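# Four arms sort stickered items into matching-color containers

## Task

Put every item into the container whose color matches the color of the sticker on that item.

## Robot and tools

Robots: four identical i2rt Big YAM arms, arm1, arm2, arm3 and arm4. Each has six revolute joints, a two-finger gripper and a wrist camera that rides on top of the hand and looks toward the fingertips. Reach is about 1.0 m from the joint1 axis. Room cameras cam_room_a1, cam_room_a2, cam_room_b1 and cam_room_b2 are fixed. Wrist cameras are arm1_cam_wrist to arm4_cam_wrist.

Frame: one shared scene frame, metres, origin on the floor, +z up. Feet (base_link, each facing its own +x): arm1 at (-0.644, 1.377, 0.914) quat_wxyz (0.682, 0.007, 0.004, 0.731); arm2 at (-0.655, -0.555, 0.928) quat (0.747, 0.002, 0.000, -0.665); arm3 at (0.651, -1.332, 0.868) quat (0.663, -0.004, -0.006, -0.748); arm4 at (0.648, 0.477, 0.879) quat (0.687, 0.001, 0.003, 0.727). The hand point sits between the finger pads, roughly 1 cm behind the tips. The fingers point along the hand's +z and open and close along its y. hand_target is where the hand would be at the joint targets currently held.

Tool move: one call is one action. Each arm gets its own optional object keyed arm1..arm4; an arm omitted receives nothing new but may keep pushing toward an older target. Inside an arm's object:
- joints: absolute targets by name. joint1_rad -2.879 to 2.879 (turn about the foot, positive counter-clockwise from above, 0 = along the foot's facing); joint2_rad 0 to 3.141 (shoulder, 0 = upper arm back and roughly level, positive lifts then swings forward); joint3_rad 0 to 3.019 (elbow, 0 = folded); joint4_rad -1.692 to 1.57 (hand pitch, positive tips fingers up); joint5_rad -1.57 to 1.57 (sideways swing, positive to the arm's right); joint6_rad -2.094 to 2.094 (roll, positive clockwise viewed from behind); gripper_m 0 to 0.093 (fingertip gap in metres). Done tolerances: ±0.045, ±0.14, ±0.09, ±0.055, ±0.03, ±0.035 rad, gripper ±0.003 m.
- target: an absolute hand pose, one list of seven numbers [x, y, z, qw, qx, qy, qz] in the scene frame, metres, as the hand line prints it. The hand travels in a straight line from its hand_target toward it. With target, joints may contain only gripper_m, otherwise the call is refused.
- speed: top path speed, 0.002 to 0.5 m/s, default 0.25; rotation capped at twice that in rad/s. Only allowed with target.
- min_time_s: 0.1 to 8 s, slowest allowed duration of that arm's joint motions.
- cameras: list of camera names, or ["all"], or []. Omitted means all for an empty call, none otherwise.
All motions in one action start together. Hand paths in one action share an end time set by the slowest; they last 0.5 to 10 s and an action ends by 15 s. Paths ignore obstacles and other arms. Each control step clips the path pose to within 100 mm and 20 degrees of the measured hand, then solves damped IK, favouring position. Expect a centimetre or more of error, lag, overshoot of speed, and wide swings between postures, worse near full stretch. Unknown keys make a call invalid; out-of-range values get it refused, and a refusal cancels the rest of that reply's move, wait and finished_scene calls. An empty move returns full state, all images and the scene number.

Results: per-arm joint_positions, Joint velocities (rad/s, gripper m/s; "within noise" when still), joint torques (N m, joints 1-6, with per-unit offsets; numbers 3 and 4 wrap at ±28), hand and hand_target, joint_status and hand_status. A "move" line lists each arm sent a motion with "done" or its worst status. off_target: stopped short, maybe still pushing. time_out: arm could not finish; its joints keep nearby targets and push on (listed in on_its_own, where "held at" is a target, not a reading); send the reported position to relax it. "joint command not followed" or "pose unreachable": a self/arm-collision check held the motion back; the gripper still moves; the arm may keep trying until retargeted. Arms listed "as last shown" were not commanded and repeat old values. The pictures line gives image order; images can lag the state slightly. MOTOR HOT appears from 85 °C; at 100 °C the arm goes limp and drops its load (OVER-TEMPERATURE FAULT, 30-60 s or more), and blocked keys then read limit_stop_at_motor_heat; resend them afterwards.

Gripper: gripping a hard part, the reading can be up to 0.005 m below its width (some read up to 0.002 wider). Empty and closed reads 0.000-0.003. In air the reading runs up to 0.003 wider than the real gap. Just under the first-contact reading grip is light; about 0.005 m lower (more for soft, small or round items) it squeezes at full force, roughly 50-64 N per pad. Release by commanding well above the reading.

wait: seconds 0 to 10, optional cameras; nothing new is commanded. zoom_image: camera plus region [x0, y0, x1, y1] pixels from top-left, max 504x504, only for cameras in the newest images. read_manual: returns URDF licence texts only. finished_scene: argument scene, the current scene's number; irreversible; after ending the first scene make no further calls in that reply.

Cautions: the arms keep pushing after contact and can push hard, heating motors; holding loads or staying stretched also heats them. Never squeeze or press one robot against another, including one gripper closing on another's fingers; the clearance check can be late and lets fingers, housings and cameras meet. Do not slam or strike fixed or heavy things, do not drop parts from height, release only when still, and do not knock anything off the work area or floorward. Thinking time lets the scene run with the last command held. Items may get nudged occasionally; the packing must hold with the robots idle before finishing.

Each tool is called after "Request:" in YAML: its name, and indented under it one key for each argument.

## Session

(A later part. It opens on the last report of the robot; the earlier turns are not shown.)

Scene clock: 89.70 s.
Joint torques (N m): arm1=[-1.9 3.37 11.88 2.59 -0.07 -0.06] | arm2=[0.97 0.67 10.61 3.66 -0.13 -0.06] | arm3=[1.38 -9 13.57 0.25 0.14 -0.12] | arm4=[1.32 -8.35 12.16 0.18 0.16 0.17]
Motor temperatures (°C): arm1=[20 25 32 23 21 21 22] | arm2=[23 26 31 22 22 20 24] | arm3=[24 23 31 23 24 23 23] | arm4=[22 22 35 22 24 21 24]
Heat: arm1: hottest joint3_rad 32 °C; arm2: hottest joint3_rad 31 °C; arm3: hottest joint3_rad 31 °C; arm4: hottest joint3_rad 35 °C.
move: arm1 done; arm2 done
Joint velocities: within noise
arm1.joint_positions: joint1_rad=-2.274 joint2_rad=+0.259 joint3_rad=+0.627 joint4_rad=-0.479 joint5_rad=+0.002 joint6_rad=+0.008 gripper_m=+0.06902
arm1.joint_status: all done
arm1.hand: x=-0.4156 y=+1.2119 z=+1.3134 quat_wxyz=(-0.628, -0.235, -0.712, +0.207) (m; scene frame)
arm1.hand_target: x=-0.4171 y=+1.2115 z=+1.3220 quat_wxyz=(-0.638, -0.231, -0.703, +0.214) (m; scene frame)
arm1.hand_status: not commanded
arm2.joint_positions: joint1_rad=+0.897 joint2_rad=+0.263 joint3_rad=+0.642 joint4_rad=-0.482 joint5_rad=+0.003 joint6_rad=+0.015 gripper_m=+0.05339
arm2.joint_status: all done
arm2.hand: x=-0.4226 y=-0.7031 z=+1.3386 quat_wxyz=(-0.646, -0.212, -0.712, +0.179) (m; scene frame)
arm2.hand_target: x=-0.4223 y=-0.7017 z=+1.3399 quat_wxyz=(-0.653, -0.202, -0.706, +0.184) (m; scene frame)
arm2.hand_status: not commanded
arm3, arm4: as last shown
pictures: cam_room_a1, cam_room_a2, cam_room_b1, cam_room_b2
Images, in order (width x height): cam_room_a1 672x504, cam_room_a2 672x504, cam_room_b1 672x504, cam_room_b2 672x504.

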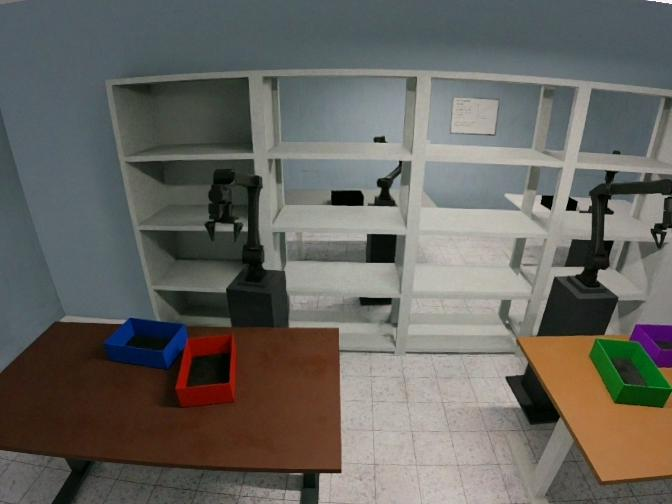

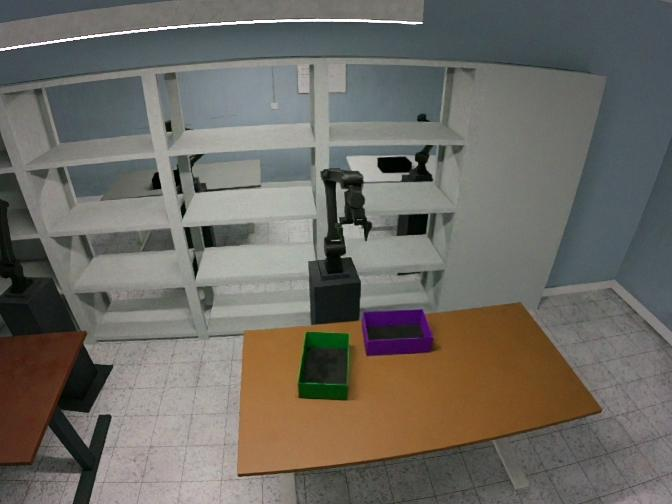

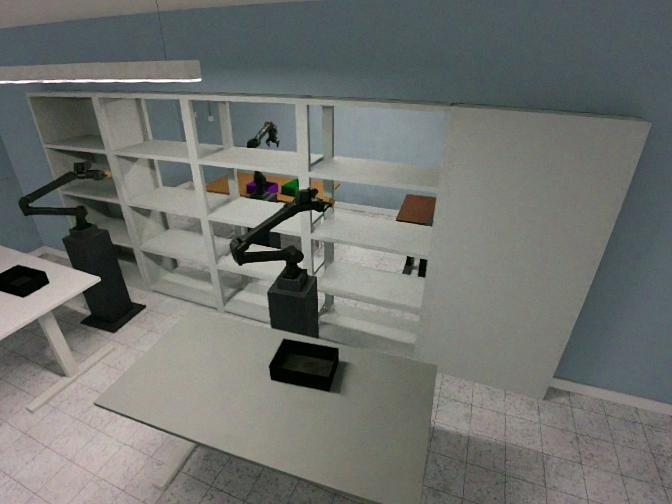

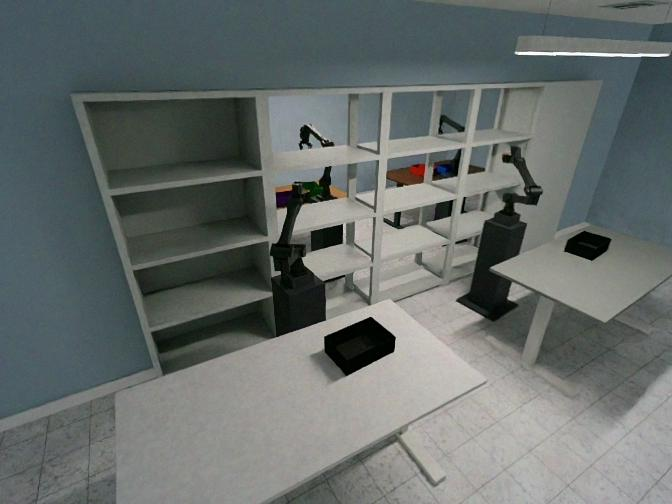

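Request:
move:
  arm1: {"joints":{"joint1_rad":-2.28,"joint2_rad":0.774,"joint3_rad":0.378,"joint4_rad":0.296,"joint5_rad":0,"joint6_rad":0},"min_time_s":2}
  arm2: {"joints":{"joint1_rad":0.90,"joint2_rad":0.774,"joint3_rad":0.378,"joint4_rad":0.296,"joint5_rad":0,"joint6_rad":0},"min_time_s":2}
  cameras: ["cam_room_a1","cam_room_a2","cam_room_b1","cam_room_b2"]

Request:
zoom_image:
  camera: "cam_room_a2"
  region: [370, 120, 450, 220]

Request:
zoom_image:
  camera: "cam_room_a1"
  region: [320, 120, 410, 230]

Request:
zoom_image:
  camera: "cam_room_b1"
  region: [270, 150, 390, 270]

Request:
zoom_image:
  camera: "cam_room_b2"
  region: [260, 150, 380, 270]

Scene clock: 98.70 s.
Joint torques (N m): arm1=[-1.9 0.15 11.84 2.52 -0.06 -0.07] | arm2=[1.03 -3.31 10.96 3.7 -0.14 -0.09] | arm3=[1.2 -9.05 13.6 0.29 0.14 -0.11] | arm4=[1.03 -8.82 12.16 0.06 0.15 0.18]
Motor temperatures (°C): arm1=[20 25 33 23 21 21 22] | arm2=[23 26 31 22 22 20 24] | arm3=[24 23 31 23 24 23 23] | arm4=[22 22 36 22 24 21 24]
Heat: arm1: hottest joint3_rad 33 °C; arm2: hottest joint3_rad 31 °C; arm3: hottest joint3_rad 31 °C; arm4: hottest joint3_rad 36 °C.
move: arm1 done; arm2 done
Joint velocities: within noise
arm1.joint_positions: joint1_rad=-2.274 joint2_rad=+0.770 joint3_rad=+0.371 joint4_rad=+0.272 joint5_rad=+0.002 joint6_rad=+0.008 gripper_m=+0.06902
arm1.joint_status: all done
arm1.hand: x=-0.3217 y=+1.1414 z=+1.1716 quat_wxyz=(-0.623, -0.237, -0.717, +0.205) (m; scene frame)
arm1.hand_target: x=-0.3209 y=+1.1385 z=+1.1800 quat_wxyz=(-0.631, -0.233, -0.709, +0.212) (m; scene frame)
arm1.hand_status: not commanded
arm2.joint_positions: joint1_rad=+0.897 joint2_rad=+0.768 joint3_rad=+0.386 joint4_rad=+0.270 joint5_rad=+0.003 joint6_rad=+0.014 gripper_m=+0.05339
arm2.joint_status: all done
arm2.hand: x=-0.3186 y=-0.7673 z=+1.2001 quat_wxyz=(-0.642, -0.212, -0.715, +0.178) (m; scene frame)
arm2.hand_target: x=-0.3174 y=-0.7658 z=+1.1997 quat_wxyz=(-0.646, -0.204, -0.713, +0.182) (m; scene frame)
arm2.hand_status: not commanded
arm3.joint_positions: joint1_rad=+1.687 joint2_rad=+1.225 joint3_rad=+1.545 joint4_rad=-1.579 joint5_rad=-0.003 joint6_rad=+0.007 gripper_m=+0.09397
arm3.joint_status: not commanded
arm3.hand: x=+1.0466 y=-1.3280 z=+1.2619 quat_wxyz=(-0.156, -0.004, -0.988, +0.005) (m; scene frame)
arm3.hand_target: x=+1.0520 y=-1.3270 z=+1.2832 quat_wxyz=(-0.176, +0.000, -0.984, +0.007) (m; scene frame)
arm3.hand_status: not commanded
arm4.joint_positions: joint1_rad=-1.553 joint2_rad=+1.220 joint3_rad=+1.547 joint4_rad=-1.576 joint5_rad=-0.002 joint6_rad=-0.014 gripper_m=+0.09397
arm4.joint_status: not commanded
arm4.hand: x=+1.0445 y=+0.5077 z=+1.2741 quat_wxyz=(-0.158, +0.044, -0.986, -0.004) (m; scene frame)
arm4.hand_target: x=+1.0503 y=+0.5092 z=+1.2922 quat_wxyz=(-0.173, +0.038, -0.984, -0.005) (m; scene frame)
arm4.hand_status: not commanded
pictures: cam_room_a1, cam_room_a2, cam_room_b1, cam_room_b2
Images, in order (width x height): cam_room_a1 672x504, cam_room_a2 672x504, cam_room_b1 672x504, cam_room_b2 672x504.

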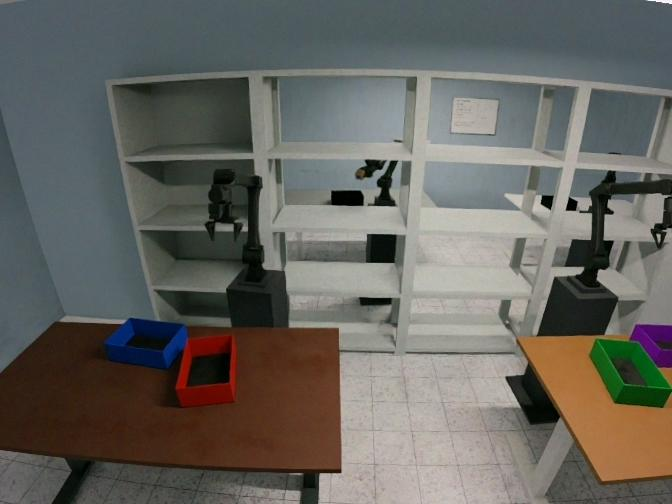

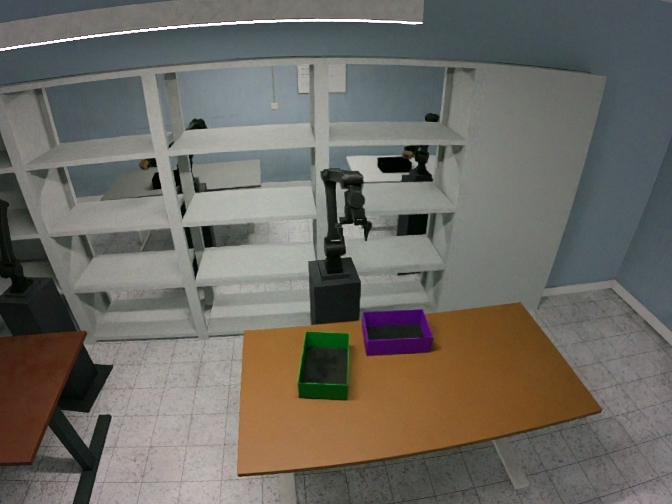

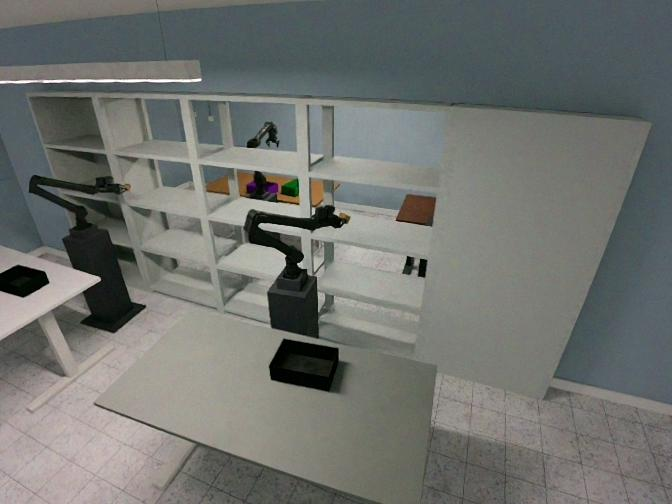

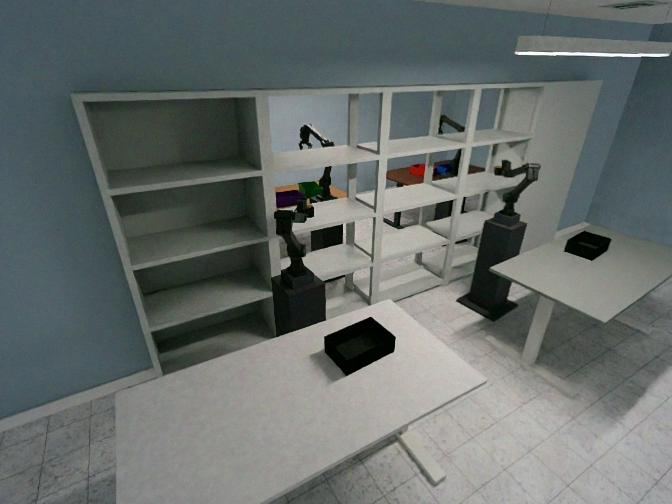

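Scaled by 5.040.

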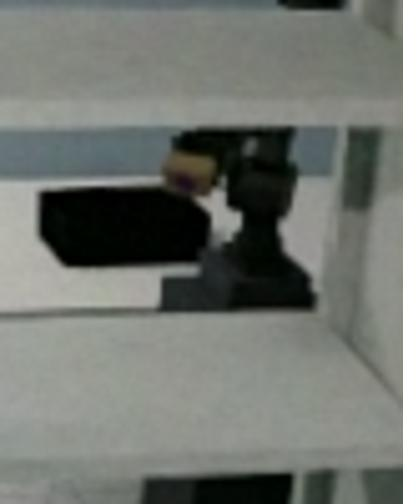

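Scaled by 4.582.

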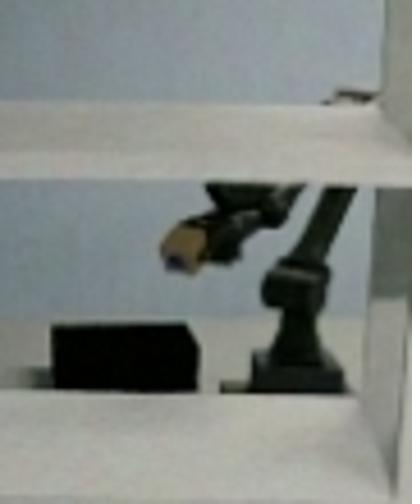

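Scaled by 4.200.

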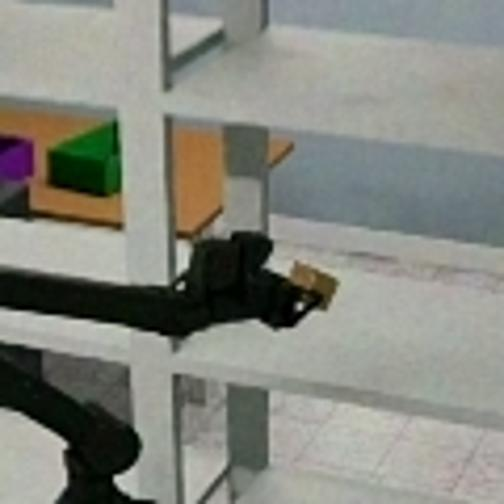

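Scaled by 4.200.

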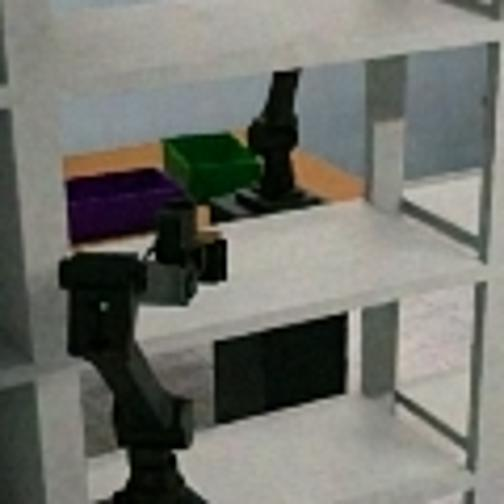

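Request:
zoom_image:
  camera: "cam_room_a1"
  region: [345, 155, 385, 185]

Request:
zoom_image:
  camera: "cam_room_a2"
  region: [395, 140, 425, 165]

Request:
zoom_image:
  camera: "cam_room_a2"
  region: [130, 145, 165, 175]

Scaled by 12.600.

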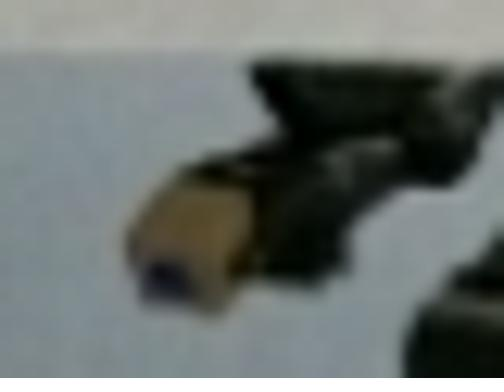

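Scaled by 16.800.

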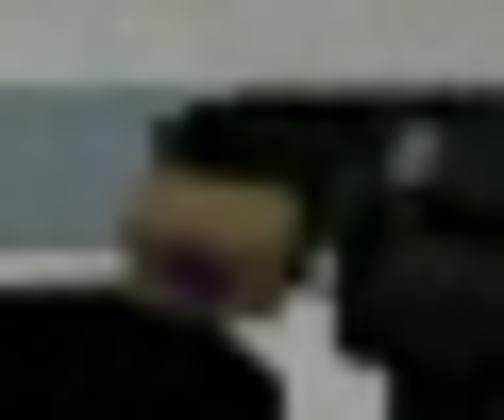

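Scaled by 14.400.

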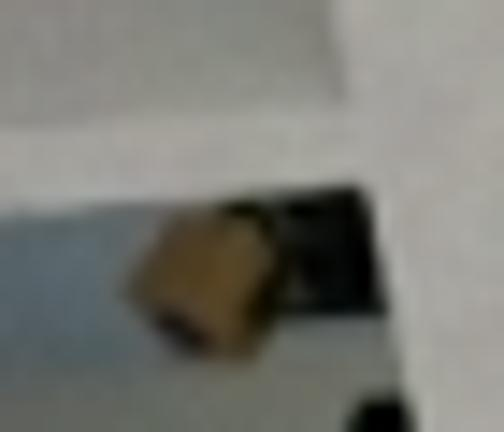

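Request:
move:
  arm3: {"joints":{"joint1_rad":-2.05,"joint2_rad":0.254,"joint3_rad":0.63,"joint4_rad":-0.456,"joint5_rad":0,"joint6_rad":0},"min_time_s":4}
  arm4: {"joints":{"joint1_rad":0.91,"joint2_rad":1.227,"joint3_rad":1.12,"joint4_rad":-0.98,"joint5_rad":0,"joint6_rad":0},"min_time_s":4}
  cameras: ["arm3_cam_wrist"]

Request:
zoom_image:
  camera: "arm3_cam_wrist"
  region: [200, 0, 500, 230]

Scene clock: 120.37 s.
Joint torques (N m): arm1=[-2.78 -0.56 11.84 2.62 -0.08 -0.07] | arm2=[1.03 -3.19 10.96 3.7 -0.14 -0.08] | arm3=[0.73 1.67 9.31 2.67 -0.03 -0.11] | arm4=[0.56 -9.82 8.9 1.31 0.11 0.18]
Motor temperatures (°C): arm1=[20 24 32 23 21 21 22] | arm2=[23 25 31 23 22 20 24] | arm3=[24 23 32 23 24 23 23] | arm4=[22 22 37 22 24 21 24]
Heat: arm1: hottest joint3_rad 32 °C; arm2: hottest joint3_rad 31 °C; arm3: hottest joint3_rad 32 °C; arm4: hottest joint3_rad 37 °C.
move: arm3 done; arm4 done
Joint velocities: within noise
arm1, arm2: as last shown
arm3.joint_positions: joint1_rad=-2.040 joint2_rad=+0.260 joint3_rad=+0.636 joint4_rad=-0.475 joint5_rad=+0.001 joint6_rad=+0.006 gripper_m=+0.09399
arm3.joint_status: all done
arm3.hand: x=+0.4220 y=-1.1722 z=+1.2747 quat_wxyz=(+0.189, -0.710, +0.222, +0.641) (m; scene frame)
arm3.hand_target: x=+0.4238 y=-1.1703 z=+1.2768 quat_wxyz=(+0.196, -0.704, +0.221, +0.646) (m; scene frame)
arm3.hand_status: not commanded
arm4.joint_positions: joint1_rad=+0.917 joint2_rad=+1.220 joint3_rad=+1.120 joint4_rad=-0.997 joint5_rad=-0.001 joint6_rad=-0.012 gripper_m=+0.09398
arm4.joint_status: all done
arm4.hand: x=+0.2781 y=+0.7308 z=+1.1306 quat_wxyz=(-0.068, +0.930, -0.281, -0.226) (m; scene frame)
arm4.hand_target: x=+0.2763 y=+0.7361 z=+1.1297 quat_wxyz=(-0.069, +0.926, -0.289, -0.231) (m; scene frame)
arm4.hand_status: not commanded
pictures: arm3_cam_wrist
Images, in order (width x height): arm3_cam_wrist 672x504.

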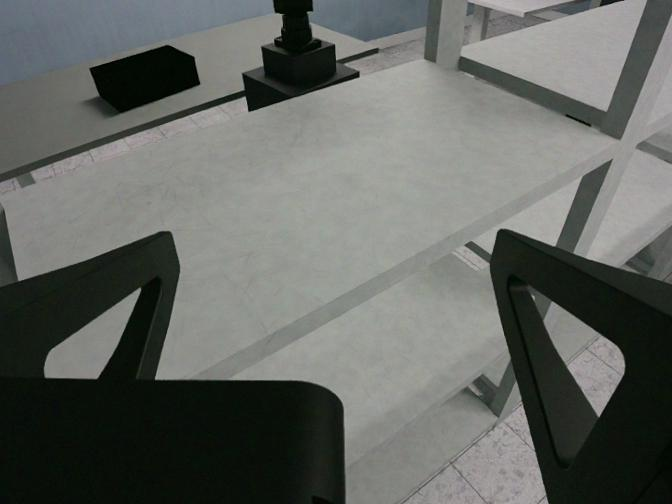

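Scaled by 1.680.

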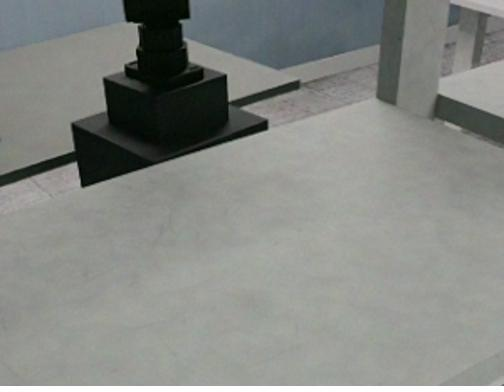

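Request:
move:
  arm3: {"joints":{"joint4_rad":0.0},"min_time_s":0.8}
  cameras: ["arm3_cam_wrist"]

Request:
zoom_image:
  camera: "arm3_cam_wrist"
  region: [250, 60, 430, 240]

Scene clock: 124.47 s.
Joint torques (N m): arm1=[-1.67 0.21 12.01 2.67 -0.11 -0.03] | arm2=[1.08 -3.19 10.97 3.71 -0.14 -0.08] | arm3=[0.73 2.26 9.06 2.29 -0.03 -0.11] | arm4=[0.21 -9.99 9.09 1.36 0.12 0.16]
Motor temperatures (°C): arm1=[20 24 32 23 21 21 22] | arm2=[23 25 31 23 22 20 24] | arm3=[24 23 32 23 24 23 23] | arm4=[22 22 37 22 24 21 24]
Heat: arm1: hottest joint3_rad 32 °C; arm2: hottest joint3_rad 31 °C; arm3: hottest joint3_rad 32 °C; arm4: hottest joint3_rad 37 °C.
move: arm3 done
Joint velocities: within noise
arm1, arm2, arm4: as last shown
arm3.joint_positions: joint1_rad=-2.040 joint2_rad=+0.260 joint3_rad=+0.636 joint4_rad=-0.017 joint5_rad=+0.001 joint6_rad=+0.006 gripper_m=+0.09399
arm3.joint_status: all done
arm3.hand: x=+0.4339 y=-1.1788 z=+1.3863 quat_wxyz=(+0.233, -0.546, +0.173, +0.786) (m; scene frame)
arm3.hand_target: x=+0.4373 y=-1.1781 z=+1.3879 quat_wxyz=(+0.241, -0.539, +0.172, +0.788) (m; scene frame)
arm3.hand_status: not commanded
pictures: arm3_cam_wrist
Images, in order (width x height): arm3_cam_wrist 672x504.

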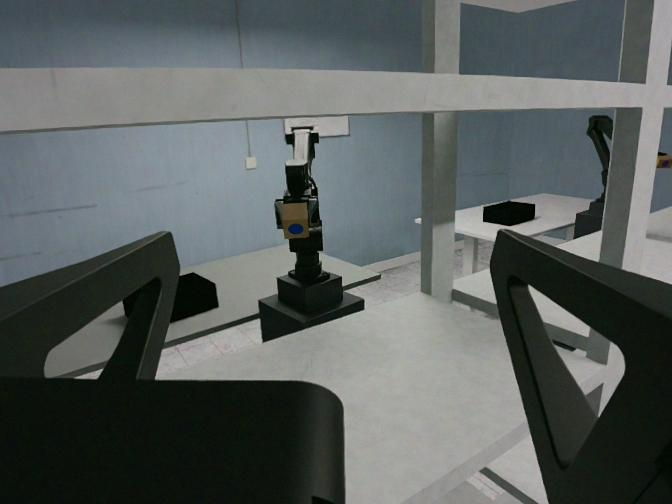

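Scaled by 2.800.

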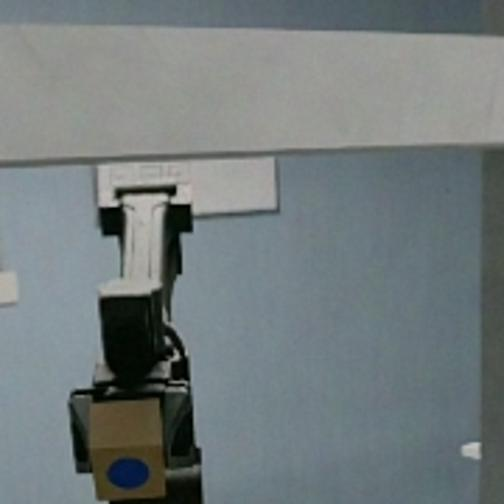

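Request:
move:
  arm1: {"joints":{"joint1_rad":-2.28,"joint2_rad":1.493,"joint3_rad":1.34,"joint4_rad":-1.16,"joint5_rad":0,"joint6_rad":0},"min_time_s":2.5}
  arm2: {"joints":{"joint1_rad":0.90,"joint2_rad":1.421,"joint3_rad":1.24,"joint4_rad":-1.0,"joint5_rad":0,"joint6_rad":0},"min_time_s":2.5}
  arm3: {"joints":{"joint1_rad":-1.987,"joint2_rad":0.744,"joint3_rad":0.96,"joint4_rad":-1.32,"joint5_rad":0,"joint6_rad":0},"min_time_s":2.5}

Request:
move:
  arm1: {"target":[-0.025,0.935,1.12,0.1237,0.3044,0.9436,-0.0399],"speed":0.15}
  arm2: {"target":[-0.005,-0.936,1.125,0.2016,0.2561,0.9438,-0.0547],"speed":0.15}

Request:
move:
  arm1: {"target":[-0.025,0.935,1.06,0.1237,0.3044,0.9436,-0.0399],"speed":0.08}
  arm2: {"target":[-0.005,-0.936,1.045,0.2016,0.2561,0.9438,-0.0547],"speed":0.08}
  cameras: ["cam_room_a1","cam_room_a2","arm1_cam_wrist","arm2_cam_wrist"]

Request:
zoom_image:
  camera: "cam_room_a2"
  region: [360, 150, 440, 210]

Request:
zoom_image:
  camera: "cam_room_a1"
  region: [300, 180, 360, 230]

Scene clock: 152.37 s.
Joint torques (N m): arm1=[-1.85 -9.82 16.44 0.5 -0.02 -0.09] | arm2=[1.03 -11.75 16.39 0.95 -0.13 -0.08] | arm3=[2.37 -1.79 14.39 0.49 -0.01 -0.11] | arm4=[0.38 -10.29 8.98 1.36 0.12 0.14]
Motor temperatures (°C): arm1=[20 24 33 23 21 21 22] | arm2=[23 25 32 23 22 20 25] | arm3=[24 23 31 23 24 23 23] | arm4=[22 22 35 22 24 21 24]
Heat: arm1: hottest joint3_rad 33 °C; arm2: hottest joint3_rad 32 °C; arm3: hottest joint3_rad 31 °C; arm4: hottest joint3_rad 35 °C.
move: arm1 done; arm2 done; arm3 done
Joint velocities: within noise
arm1.joint_positions: joint1_rad=-2.274 joint2_rad=+1.486 joint3_rad=+1.276 joint4_rad=-1.151 joint5_rad=+0.002 joint6_rad=+0.008 gripper_m=+0.06902
arm1.joint_status: all done
arm1.hand: x=-0.2528 y=+1.0900 z=+1.0987 quat_wxyz=(-0.091, -0.314, -0.944, +0.034) (m; scene frame)
arm1.hand_target: x=-0.2392 y=+1.0771 z=+1.1221 quat_wxyz=(-0.114, -0.312, -0.942, +0.042) (m; scene frame)
arm1.hand_status: not commanded
arm2.joint_positions: joint1_rad=+0.897 joint2_rad=+1.403 joint3_rad=+1.176 joint4_rad=-0.988 joint5_rad=+0.003 joint6_rad=+0.014 gripper_m=+0.05339
arm2.joint_status: all done
arm2.hand: x=-0.2453 y=-0.8127 z=+1.1248 quat_wxyz=(-0.170, -0.278, -0.944, +0.047) (m; scene frame)
arm2.hand_target: x=-0.2284 y=-0.8206 z=+1.1449 quat_wxyz=(-0.187, -0.269, -0.944, +0.051) (m; scene frame)
arm2.hand_status: not commanded
arm3.joint_positions: joint1_rad=-2.002 joint2_rad=+0.739 joint3_rad=+0.902 joint4_rad=-1.312 joint5_rad=+0.001 joint6_rad=+0.006 gripper_m=+0.09399
arm3.joint_status: all done
arm3.hand: x=+0.4246 y=-1.1879 z=+1.1367 quat_wxyz=(+0.051, -0.941, +0.271, +0.199) (m; scene frame)
arm3.hand_target: x=+0.4155 y=-1.1871 z=+1.1626 quat_wxyz=(+0.055, -0.939, +0.260, +0.221) (m; scene frame)
arm3.hand_status: not commanded
arm4: as last shown
pictures: none

Scene clock: 155.07 s.
Joint torques (N m): arm1=[-1.61 -19.72 16.75 0.51 -0.07 0.05] | arm2=[1.55 -21.71 17.02 1.03 0.07 -0.07] | arm3=[2.26 -1.96 14.35 0.47 -0.01 -0.11] | arm4=[0.44 -9.82 8.95 1.36 0.13 0.16]
Motor temperatures (°C): arm1=[20 24 34 23 21 21 22] | arm2=[23 25 32 23 22 20 25] | arm3=[24 23 31 23 24 23 23] | arm4=[22 22 35 22 24 21 24]
Heat: arm1: hottest joint3_rad 34 °C; arm2: hottest joint3_rad 32 °C; arm3: hottest joint3_rad 31 °C; arm4: hottest joint3_rad 35 °C.
move: arm1 off_target; arm2 off_target
Joint velocities: within noise
arm1.joint_positions: joint1_rad=-2.274 joint2_rad=+2.243 joint3_rad=+2.383 joint4_rad=-1.480 joint5_rad=-0.005 joint6_rad=+0.008 gripper_m=+0.06902
arm1.joint_status: not commanded
arm1.hand: x=-0.0401 y=+0.9348 z=+1.0995 quat_wxyz=(-0.102, -0.313, -0.943, +0.034) (m; scene frame)
arm1.hand_target: x=-0.0262 y=+0.9358 z=+1.1201 quat_wxyz=(-0.125, -0.304, -0.943, +0.040) (m; scene frame)
arm1.hand_status: off_target (0.025 m and 2.7 deg from the pose sent, 0.276 m and 3.9 deg at the start)
arm2.joint_positions: joint1_rad=+0.917 joint2_rad=+2.061 joint3_rad=+2.014 joint4_rad=-1.128 joint5_rad=+0.003 joint6_rad=+0.014 gripper_m=+0.05339
arm2.joint_status: not commanded
arm2.hand: x=-0.0223 y=-0.9333 z=+1.1139 quat_wxyz=(-0.190, -0.267, -0.943, +0.050) (m; scene frame)
arm2.hand_target: x=-0.0061 y=-0.9354 z=+1.1250 quat_wxyz=(-0.203, -0.256, -0.944, +0.055) (m; scene frame)
arm2.hand_status: off_target (0.021 m and 1.9 deg from the pose sent, 0.270 m and 4.5 deg at the start)
arm3, arm4: as last shown
pictures: none

Scene clock: 156.60 s.
Joint torques (N m): arm1=[-0.97 -21.36 11.23 1.2 -0.06 -0.01] | arm2=[1.67 -22.18 10.73 2.4 0.05 -0.08] | arm3=[2.49 -1.96 14.41 0.5 -0.02 -0.11] | arm4=[0.85 -9.58 9.06 1.37 0.1 0.17]
Motor temperatures (°C): arm1=[20 24 34 23 21 21 22] | arm2=[23 25 33 23 22 20 25] | arm3=[24 23 31 23 24 23 23] | arm4=[22 22 35 22 24 21 24]
Heat: arm1: hottest joint3_rad 34 °C; arm2: hottest joint3_rad 33 °C; arm3: hottest joint3_rad 31 °C; arm4: hottest joint3_rad 35 °C.
move: arm1 off_target; arm2 off_target
Joint velocities: within noise
arm1.joint_positions: joint1_rad=-2.274 joint2_rad=+2.243 joint3_rad=+2.255 joint4_rad=-1.334 joint5_rad=-0.005 joint6_rad=+0.008 gripper_m=+0.06902
arm1.joint_status: not commanded
arm1.hand: x=-0.0344 y=+0.9302 z=+1.0518 quat_wxyz=(-0.111, -0.313, -0.943, +0.037) (m; scene frame)
arm1.hand_target: x=-0.0252 y=+0.9351 z=+1.0601 quat_wxyz=(-0.124, -0.304, -0.944, +0.040) (m; scene frame)
arm1.hand_status: off_target (0.013 m and 1.8 deg from the pose sent, 0.042 m and 2.8 deg at the start)
arm2.joint_positions: joint1_rad=+0.917 joint2_rad=+2.089 joint3_rad=+1.927 joint4_rad=-0.971 joint5_rad=+0.003 joint6_rad=+0.014 gripper_m=+0.05339
arm2.joint_status: not commanded
arm2.hand: x=-0.0108 y=-0.9399 z=+1.0672 quat_wxyz=(-0.209, -0.266, -0.939, +0.055) (m; scene frame)
arm2.hand_target: x=-0.0058 y=-0.9357 z=+1.0451 quat_wxyz=(-0.201, -0.256, -0.944, +0.055) (m; scene frame)
arm2.hand_status: off_target (0.023 m and 1.6 deg from the pose sent, 0.071 m and 1.9 deg at the start)
arm3, arm4: as last shown
pictures: arm1_cam_wrist, arm2_cam_wrist, cam_room_a1, cam_room_a2
Images, in order (width x height): arm1_cam_wrist 672x504, arm2_cam_wrist 672x504, cam_room_a1 672x504, cam_room_a2 672x504.

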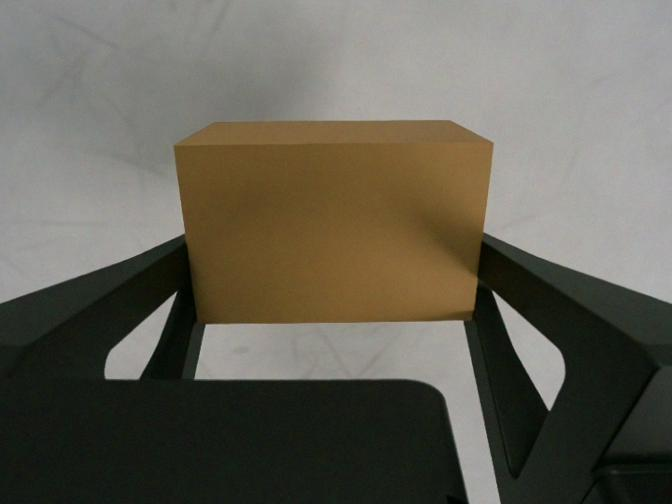

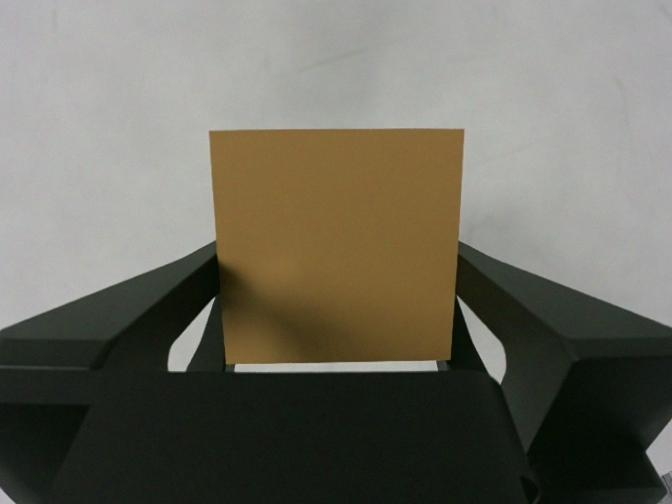

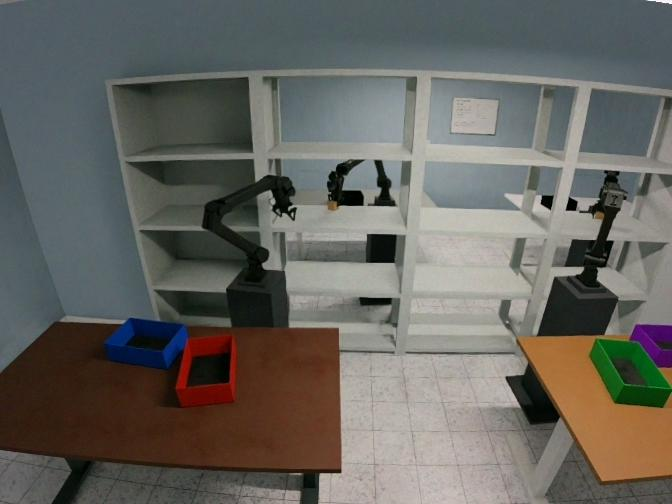

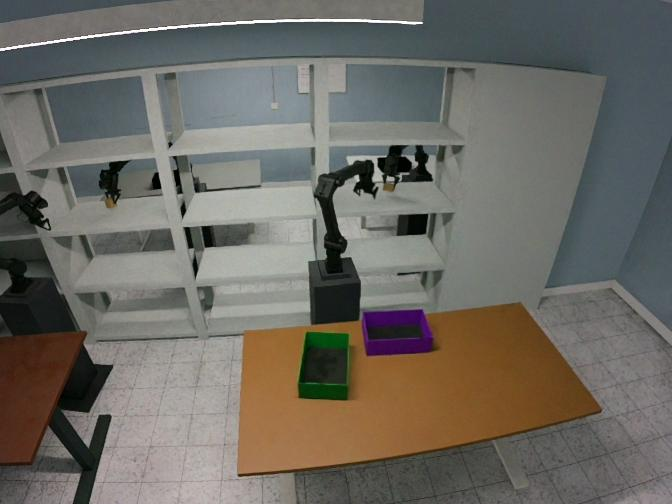

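Scaled by 6.300.

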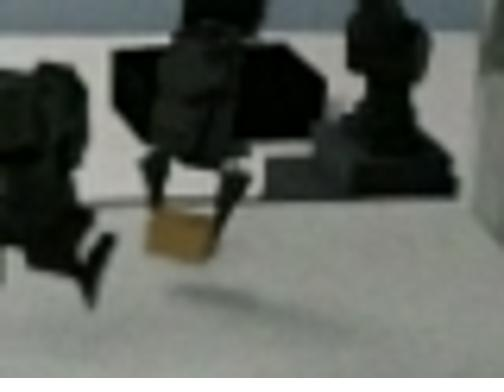

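Scaled by 8.400.

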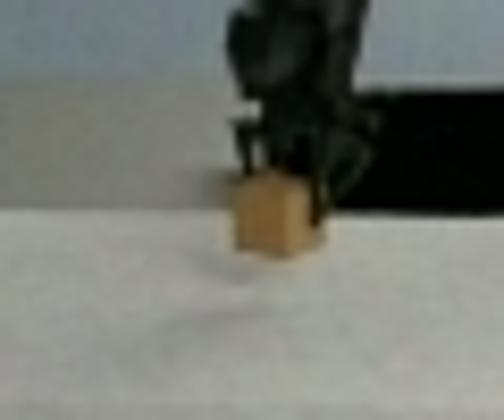

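Request:
move:
  arm1: {"target":[-0.025,0.935,1.036,0.1237,0.3044,0.9436,-0.0399],"speed":0.06}
  arm2: {"target":[-0.005,-0.936,1.015,0.1873,0.2569,0.9468,-0.0508],"speed":0.06}

Request:
move:
  arm1: {"target":[-0.025,0.935,1.019,0.1237,0.3044,0.9436,-0.0399],"speed":0.05}
  arm2: {"target":[-0.005,-0.936,1.002,0.1873,0.2569,0.9468,-0.0508],"speed":0.05}
  cameras: ["cam_room_a1","cam_room_a2"]

Request:
zoom_image:
  camera: "cam_room_a2"
  region: [360, 150, 440, 210]

Request:
zoom_image:
  camera: "cam_room_a1"
  region: [300, 180, 360, 230]

Scene clock: 166.67 s.
Joint torques (N m): arm1=[-0.97 -21.25 11.33 1.36 -0.07 -0.01] | arm2=[1.55 -22.65 10.67 2.32 0.06 -0.07] | arm3=[2.32 -1.85 14.37 0.49 -0.03 -0.11] | arm4=[0.44 -9.82 9.05 1.31 0.11 0.15]
Motor temperatures (°C): arm1=[20 25 34 23 21 21 23] | arm2=[23 26 33 22 22 20 25] | arm3=[24 23 32 23 24 23 23] | arm4=[22 23 34 22 24 21 24]
Heat: arm1: hottest joint3_rad 34 °C; arm2: hottest joint3_rad 33 °C; arm3: hottest joint3_rad 32 °C; arm4: hottest joint3_rad 34 °C.
move: arm1 off_target; arm2 off_target
Joint velocities: within noise
arm1.joint_positions: joint1_rad=-2.274 joint2_rad=+2.243 joint3_rad=+2.197 joint4_rad=-1.273 joint5_rad=-0.005 joint6_rad=+0.008 gripper_m=+0.06902
arm1.joint_status: not commanded
arm1.hand: x=-0.0343 y=+0.9303 z=+1.0299 quat_wxyz=(-0.112, -0.313, -0.942, +0.038) (m; scene frame)
arm1.hand_target: x=-0.0252 y=+0.9351 z=+1.0360 quat_wxyz=(-0.124, -0.304, -0.944, +0.040) (m; scene frame)
arm1.hand_status: off_target (0.012 m and 1.7 deg from the pose sent, 0.019 m and 1.8 deg at the start)
arm2.joint_positions: joint1_rad=+0.917 joint2_rad=+2.128 joint3_rad=+1.919 joint4_rad=-0.955 joint5_rad=+0.003 joint6_rad=+0.014 gripper_m=+0.05339
arm2.joint_status: not commanded
arm2.hand: x=-0.0098 y=-0.9404 z=+1.0372 quat_wxyz=(-0.195, -0.267, -0.942, +0.052) (m; scene frame)
arm2.hand_target: x=-0.0058 y=-0.9357 z=+1.0151 quat_wxyz=(-0.187, -0.257, -0.947, +0.051) (m; scene frame)
arm2.hand_status: off_target (0.023 m and 1.6 deg from the pose sent, 0.053 m and 2.9 deg at the start)
arm3, arm4: as last shown
pictures: none

Scene clock: 167.63 s.
Joint torques (N m): arm1=[-0.67 -21.19 10.45 1.48 -0.08 -0.04] | arm2=[1.49 -21.89 10.22 2.35 0.05 -0.08] | arm3=[2.37 -1.85 14.37 0.46 -0.01 -0.1] | arm4=[0.21 -9.7 9.05 1.28 0.11 0.16]
Motor temperatures (°C): arm1=[20 25 34 23 21 21 23] | arm2=[23 26 33 22 22 20 25] | arm3=[24 23 32 23 24 23 23] | arm4=[22 23 34 22 24 21 24]
Heat: arm1: hottest joint3_rad 34 °C; arm2: hottest joint3_rad 33 °C; arm3: hottest joint3_rad 32 °C; arm4: hottest joint3_rad 34 °C.
move: arm1 done; arm2 off_target
Joint velocities: within noise
arm1.joint_positions: joint1_rad=-2.274 joint2_rad=+2.243 joint3_rad=+2.170 joint4_rad=-1.234 joint5_rad=-0.005 joint6_rad=+0.008 gripper_m=+0.06902
arm1.joint_status: not commanded
arm1.hand: x=-0.0325 y=+0.9292 z=+1.0201 quat_wxyz=(-0.118, -0.312, -0.942, +0.039) (m; scene frame)
arm1.hand_target: x=-0.0251 y=+0.9351 z=+1.0190 quat_wxyz=(-0.124, -0.304, -0.944, +0.040) (m; scene frame)
arm1.hand_status: done (0.010 m and 1.2 deg from the pose sent, 0.015 m and 1.7 deg at the start)
arm2.joint_positions: joint1_rad=+0.917 joint2_rad=+2.129 joint3_rad=+1.903 joint4_rad=-0.928 joint5_rad=+0.003 joint6_rad=+0.014 gripper_m=+0.05339
arm2.joint_status: not commanded
arm2.hand: x=-0.0087 y=-0.9411 z=+1.0312 quat_wxyz=(-0.200, -0.267, -0.941, +0.053) (m; scene frame)
arm2.hand_target: x=-0.0061 y=-0.9356 z=+1.0024 quat_wxyz=(-0.187, -0.257, -0.947, +0.051) (m; scene frame)
arm2.hand_status: off_target (0.030 m and 2.0 deg from the pose sent, 0.036 m and 1.6 deg at the start)
arm3, arm4: as last shown
pictures: cam_room_a1, cam_room_a2
Images, in order (width x height): cam_room_a1 672x504, cam_room_a2 672x504.

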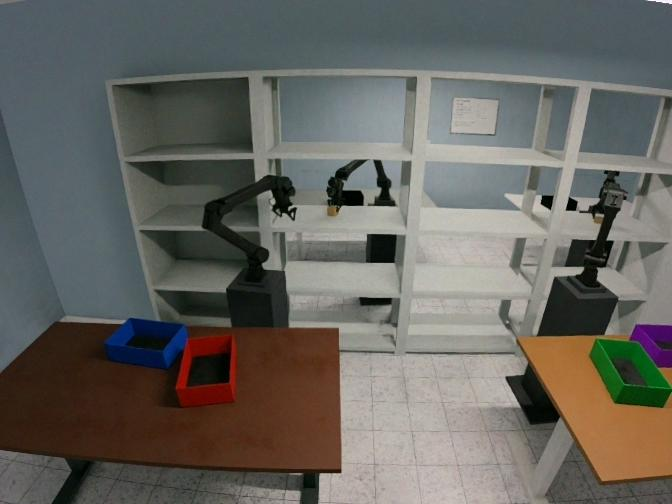

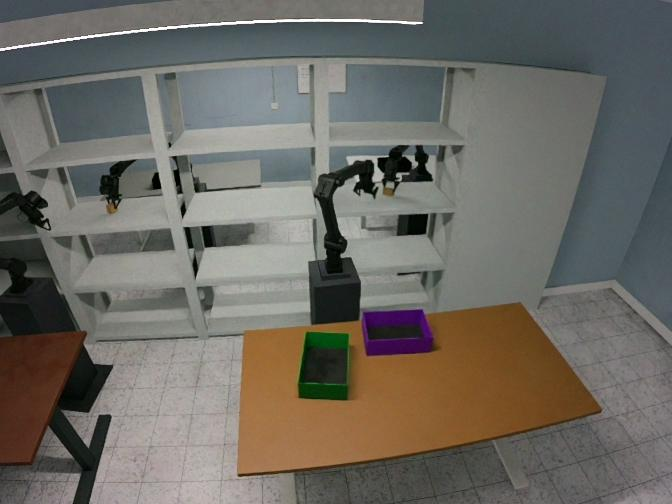

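Scaled by 6.300.

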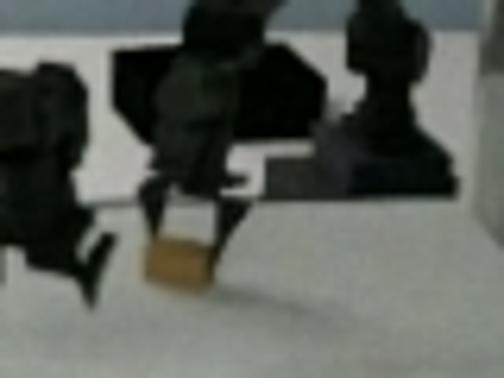

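Scaled by 8.400.

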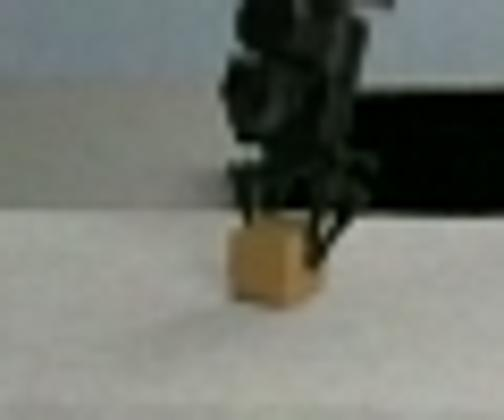

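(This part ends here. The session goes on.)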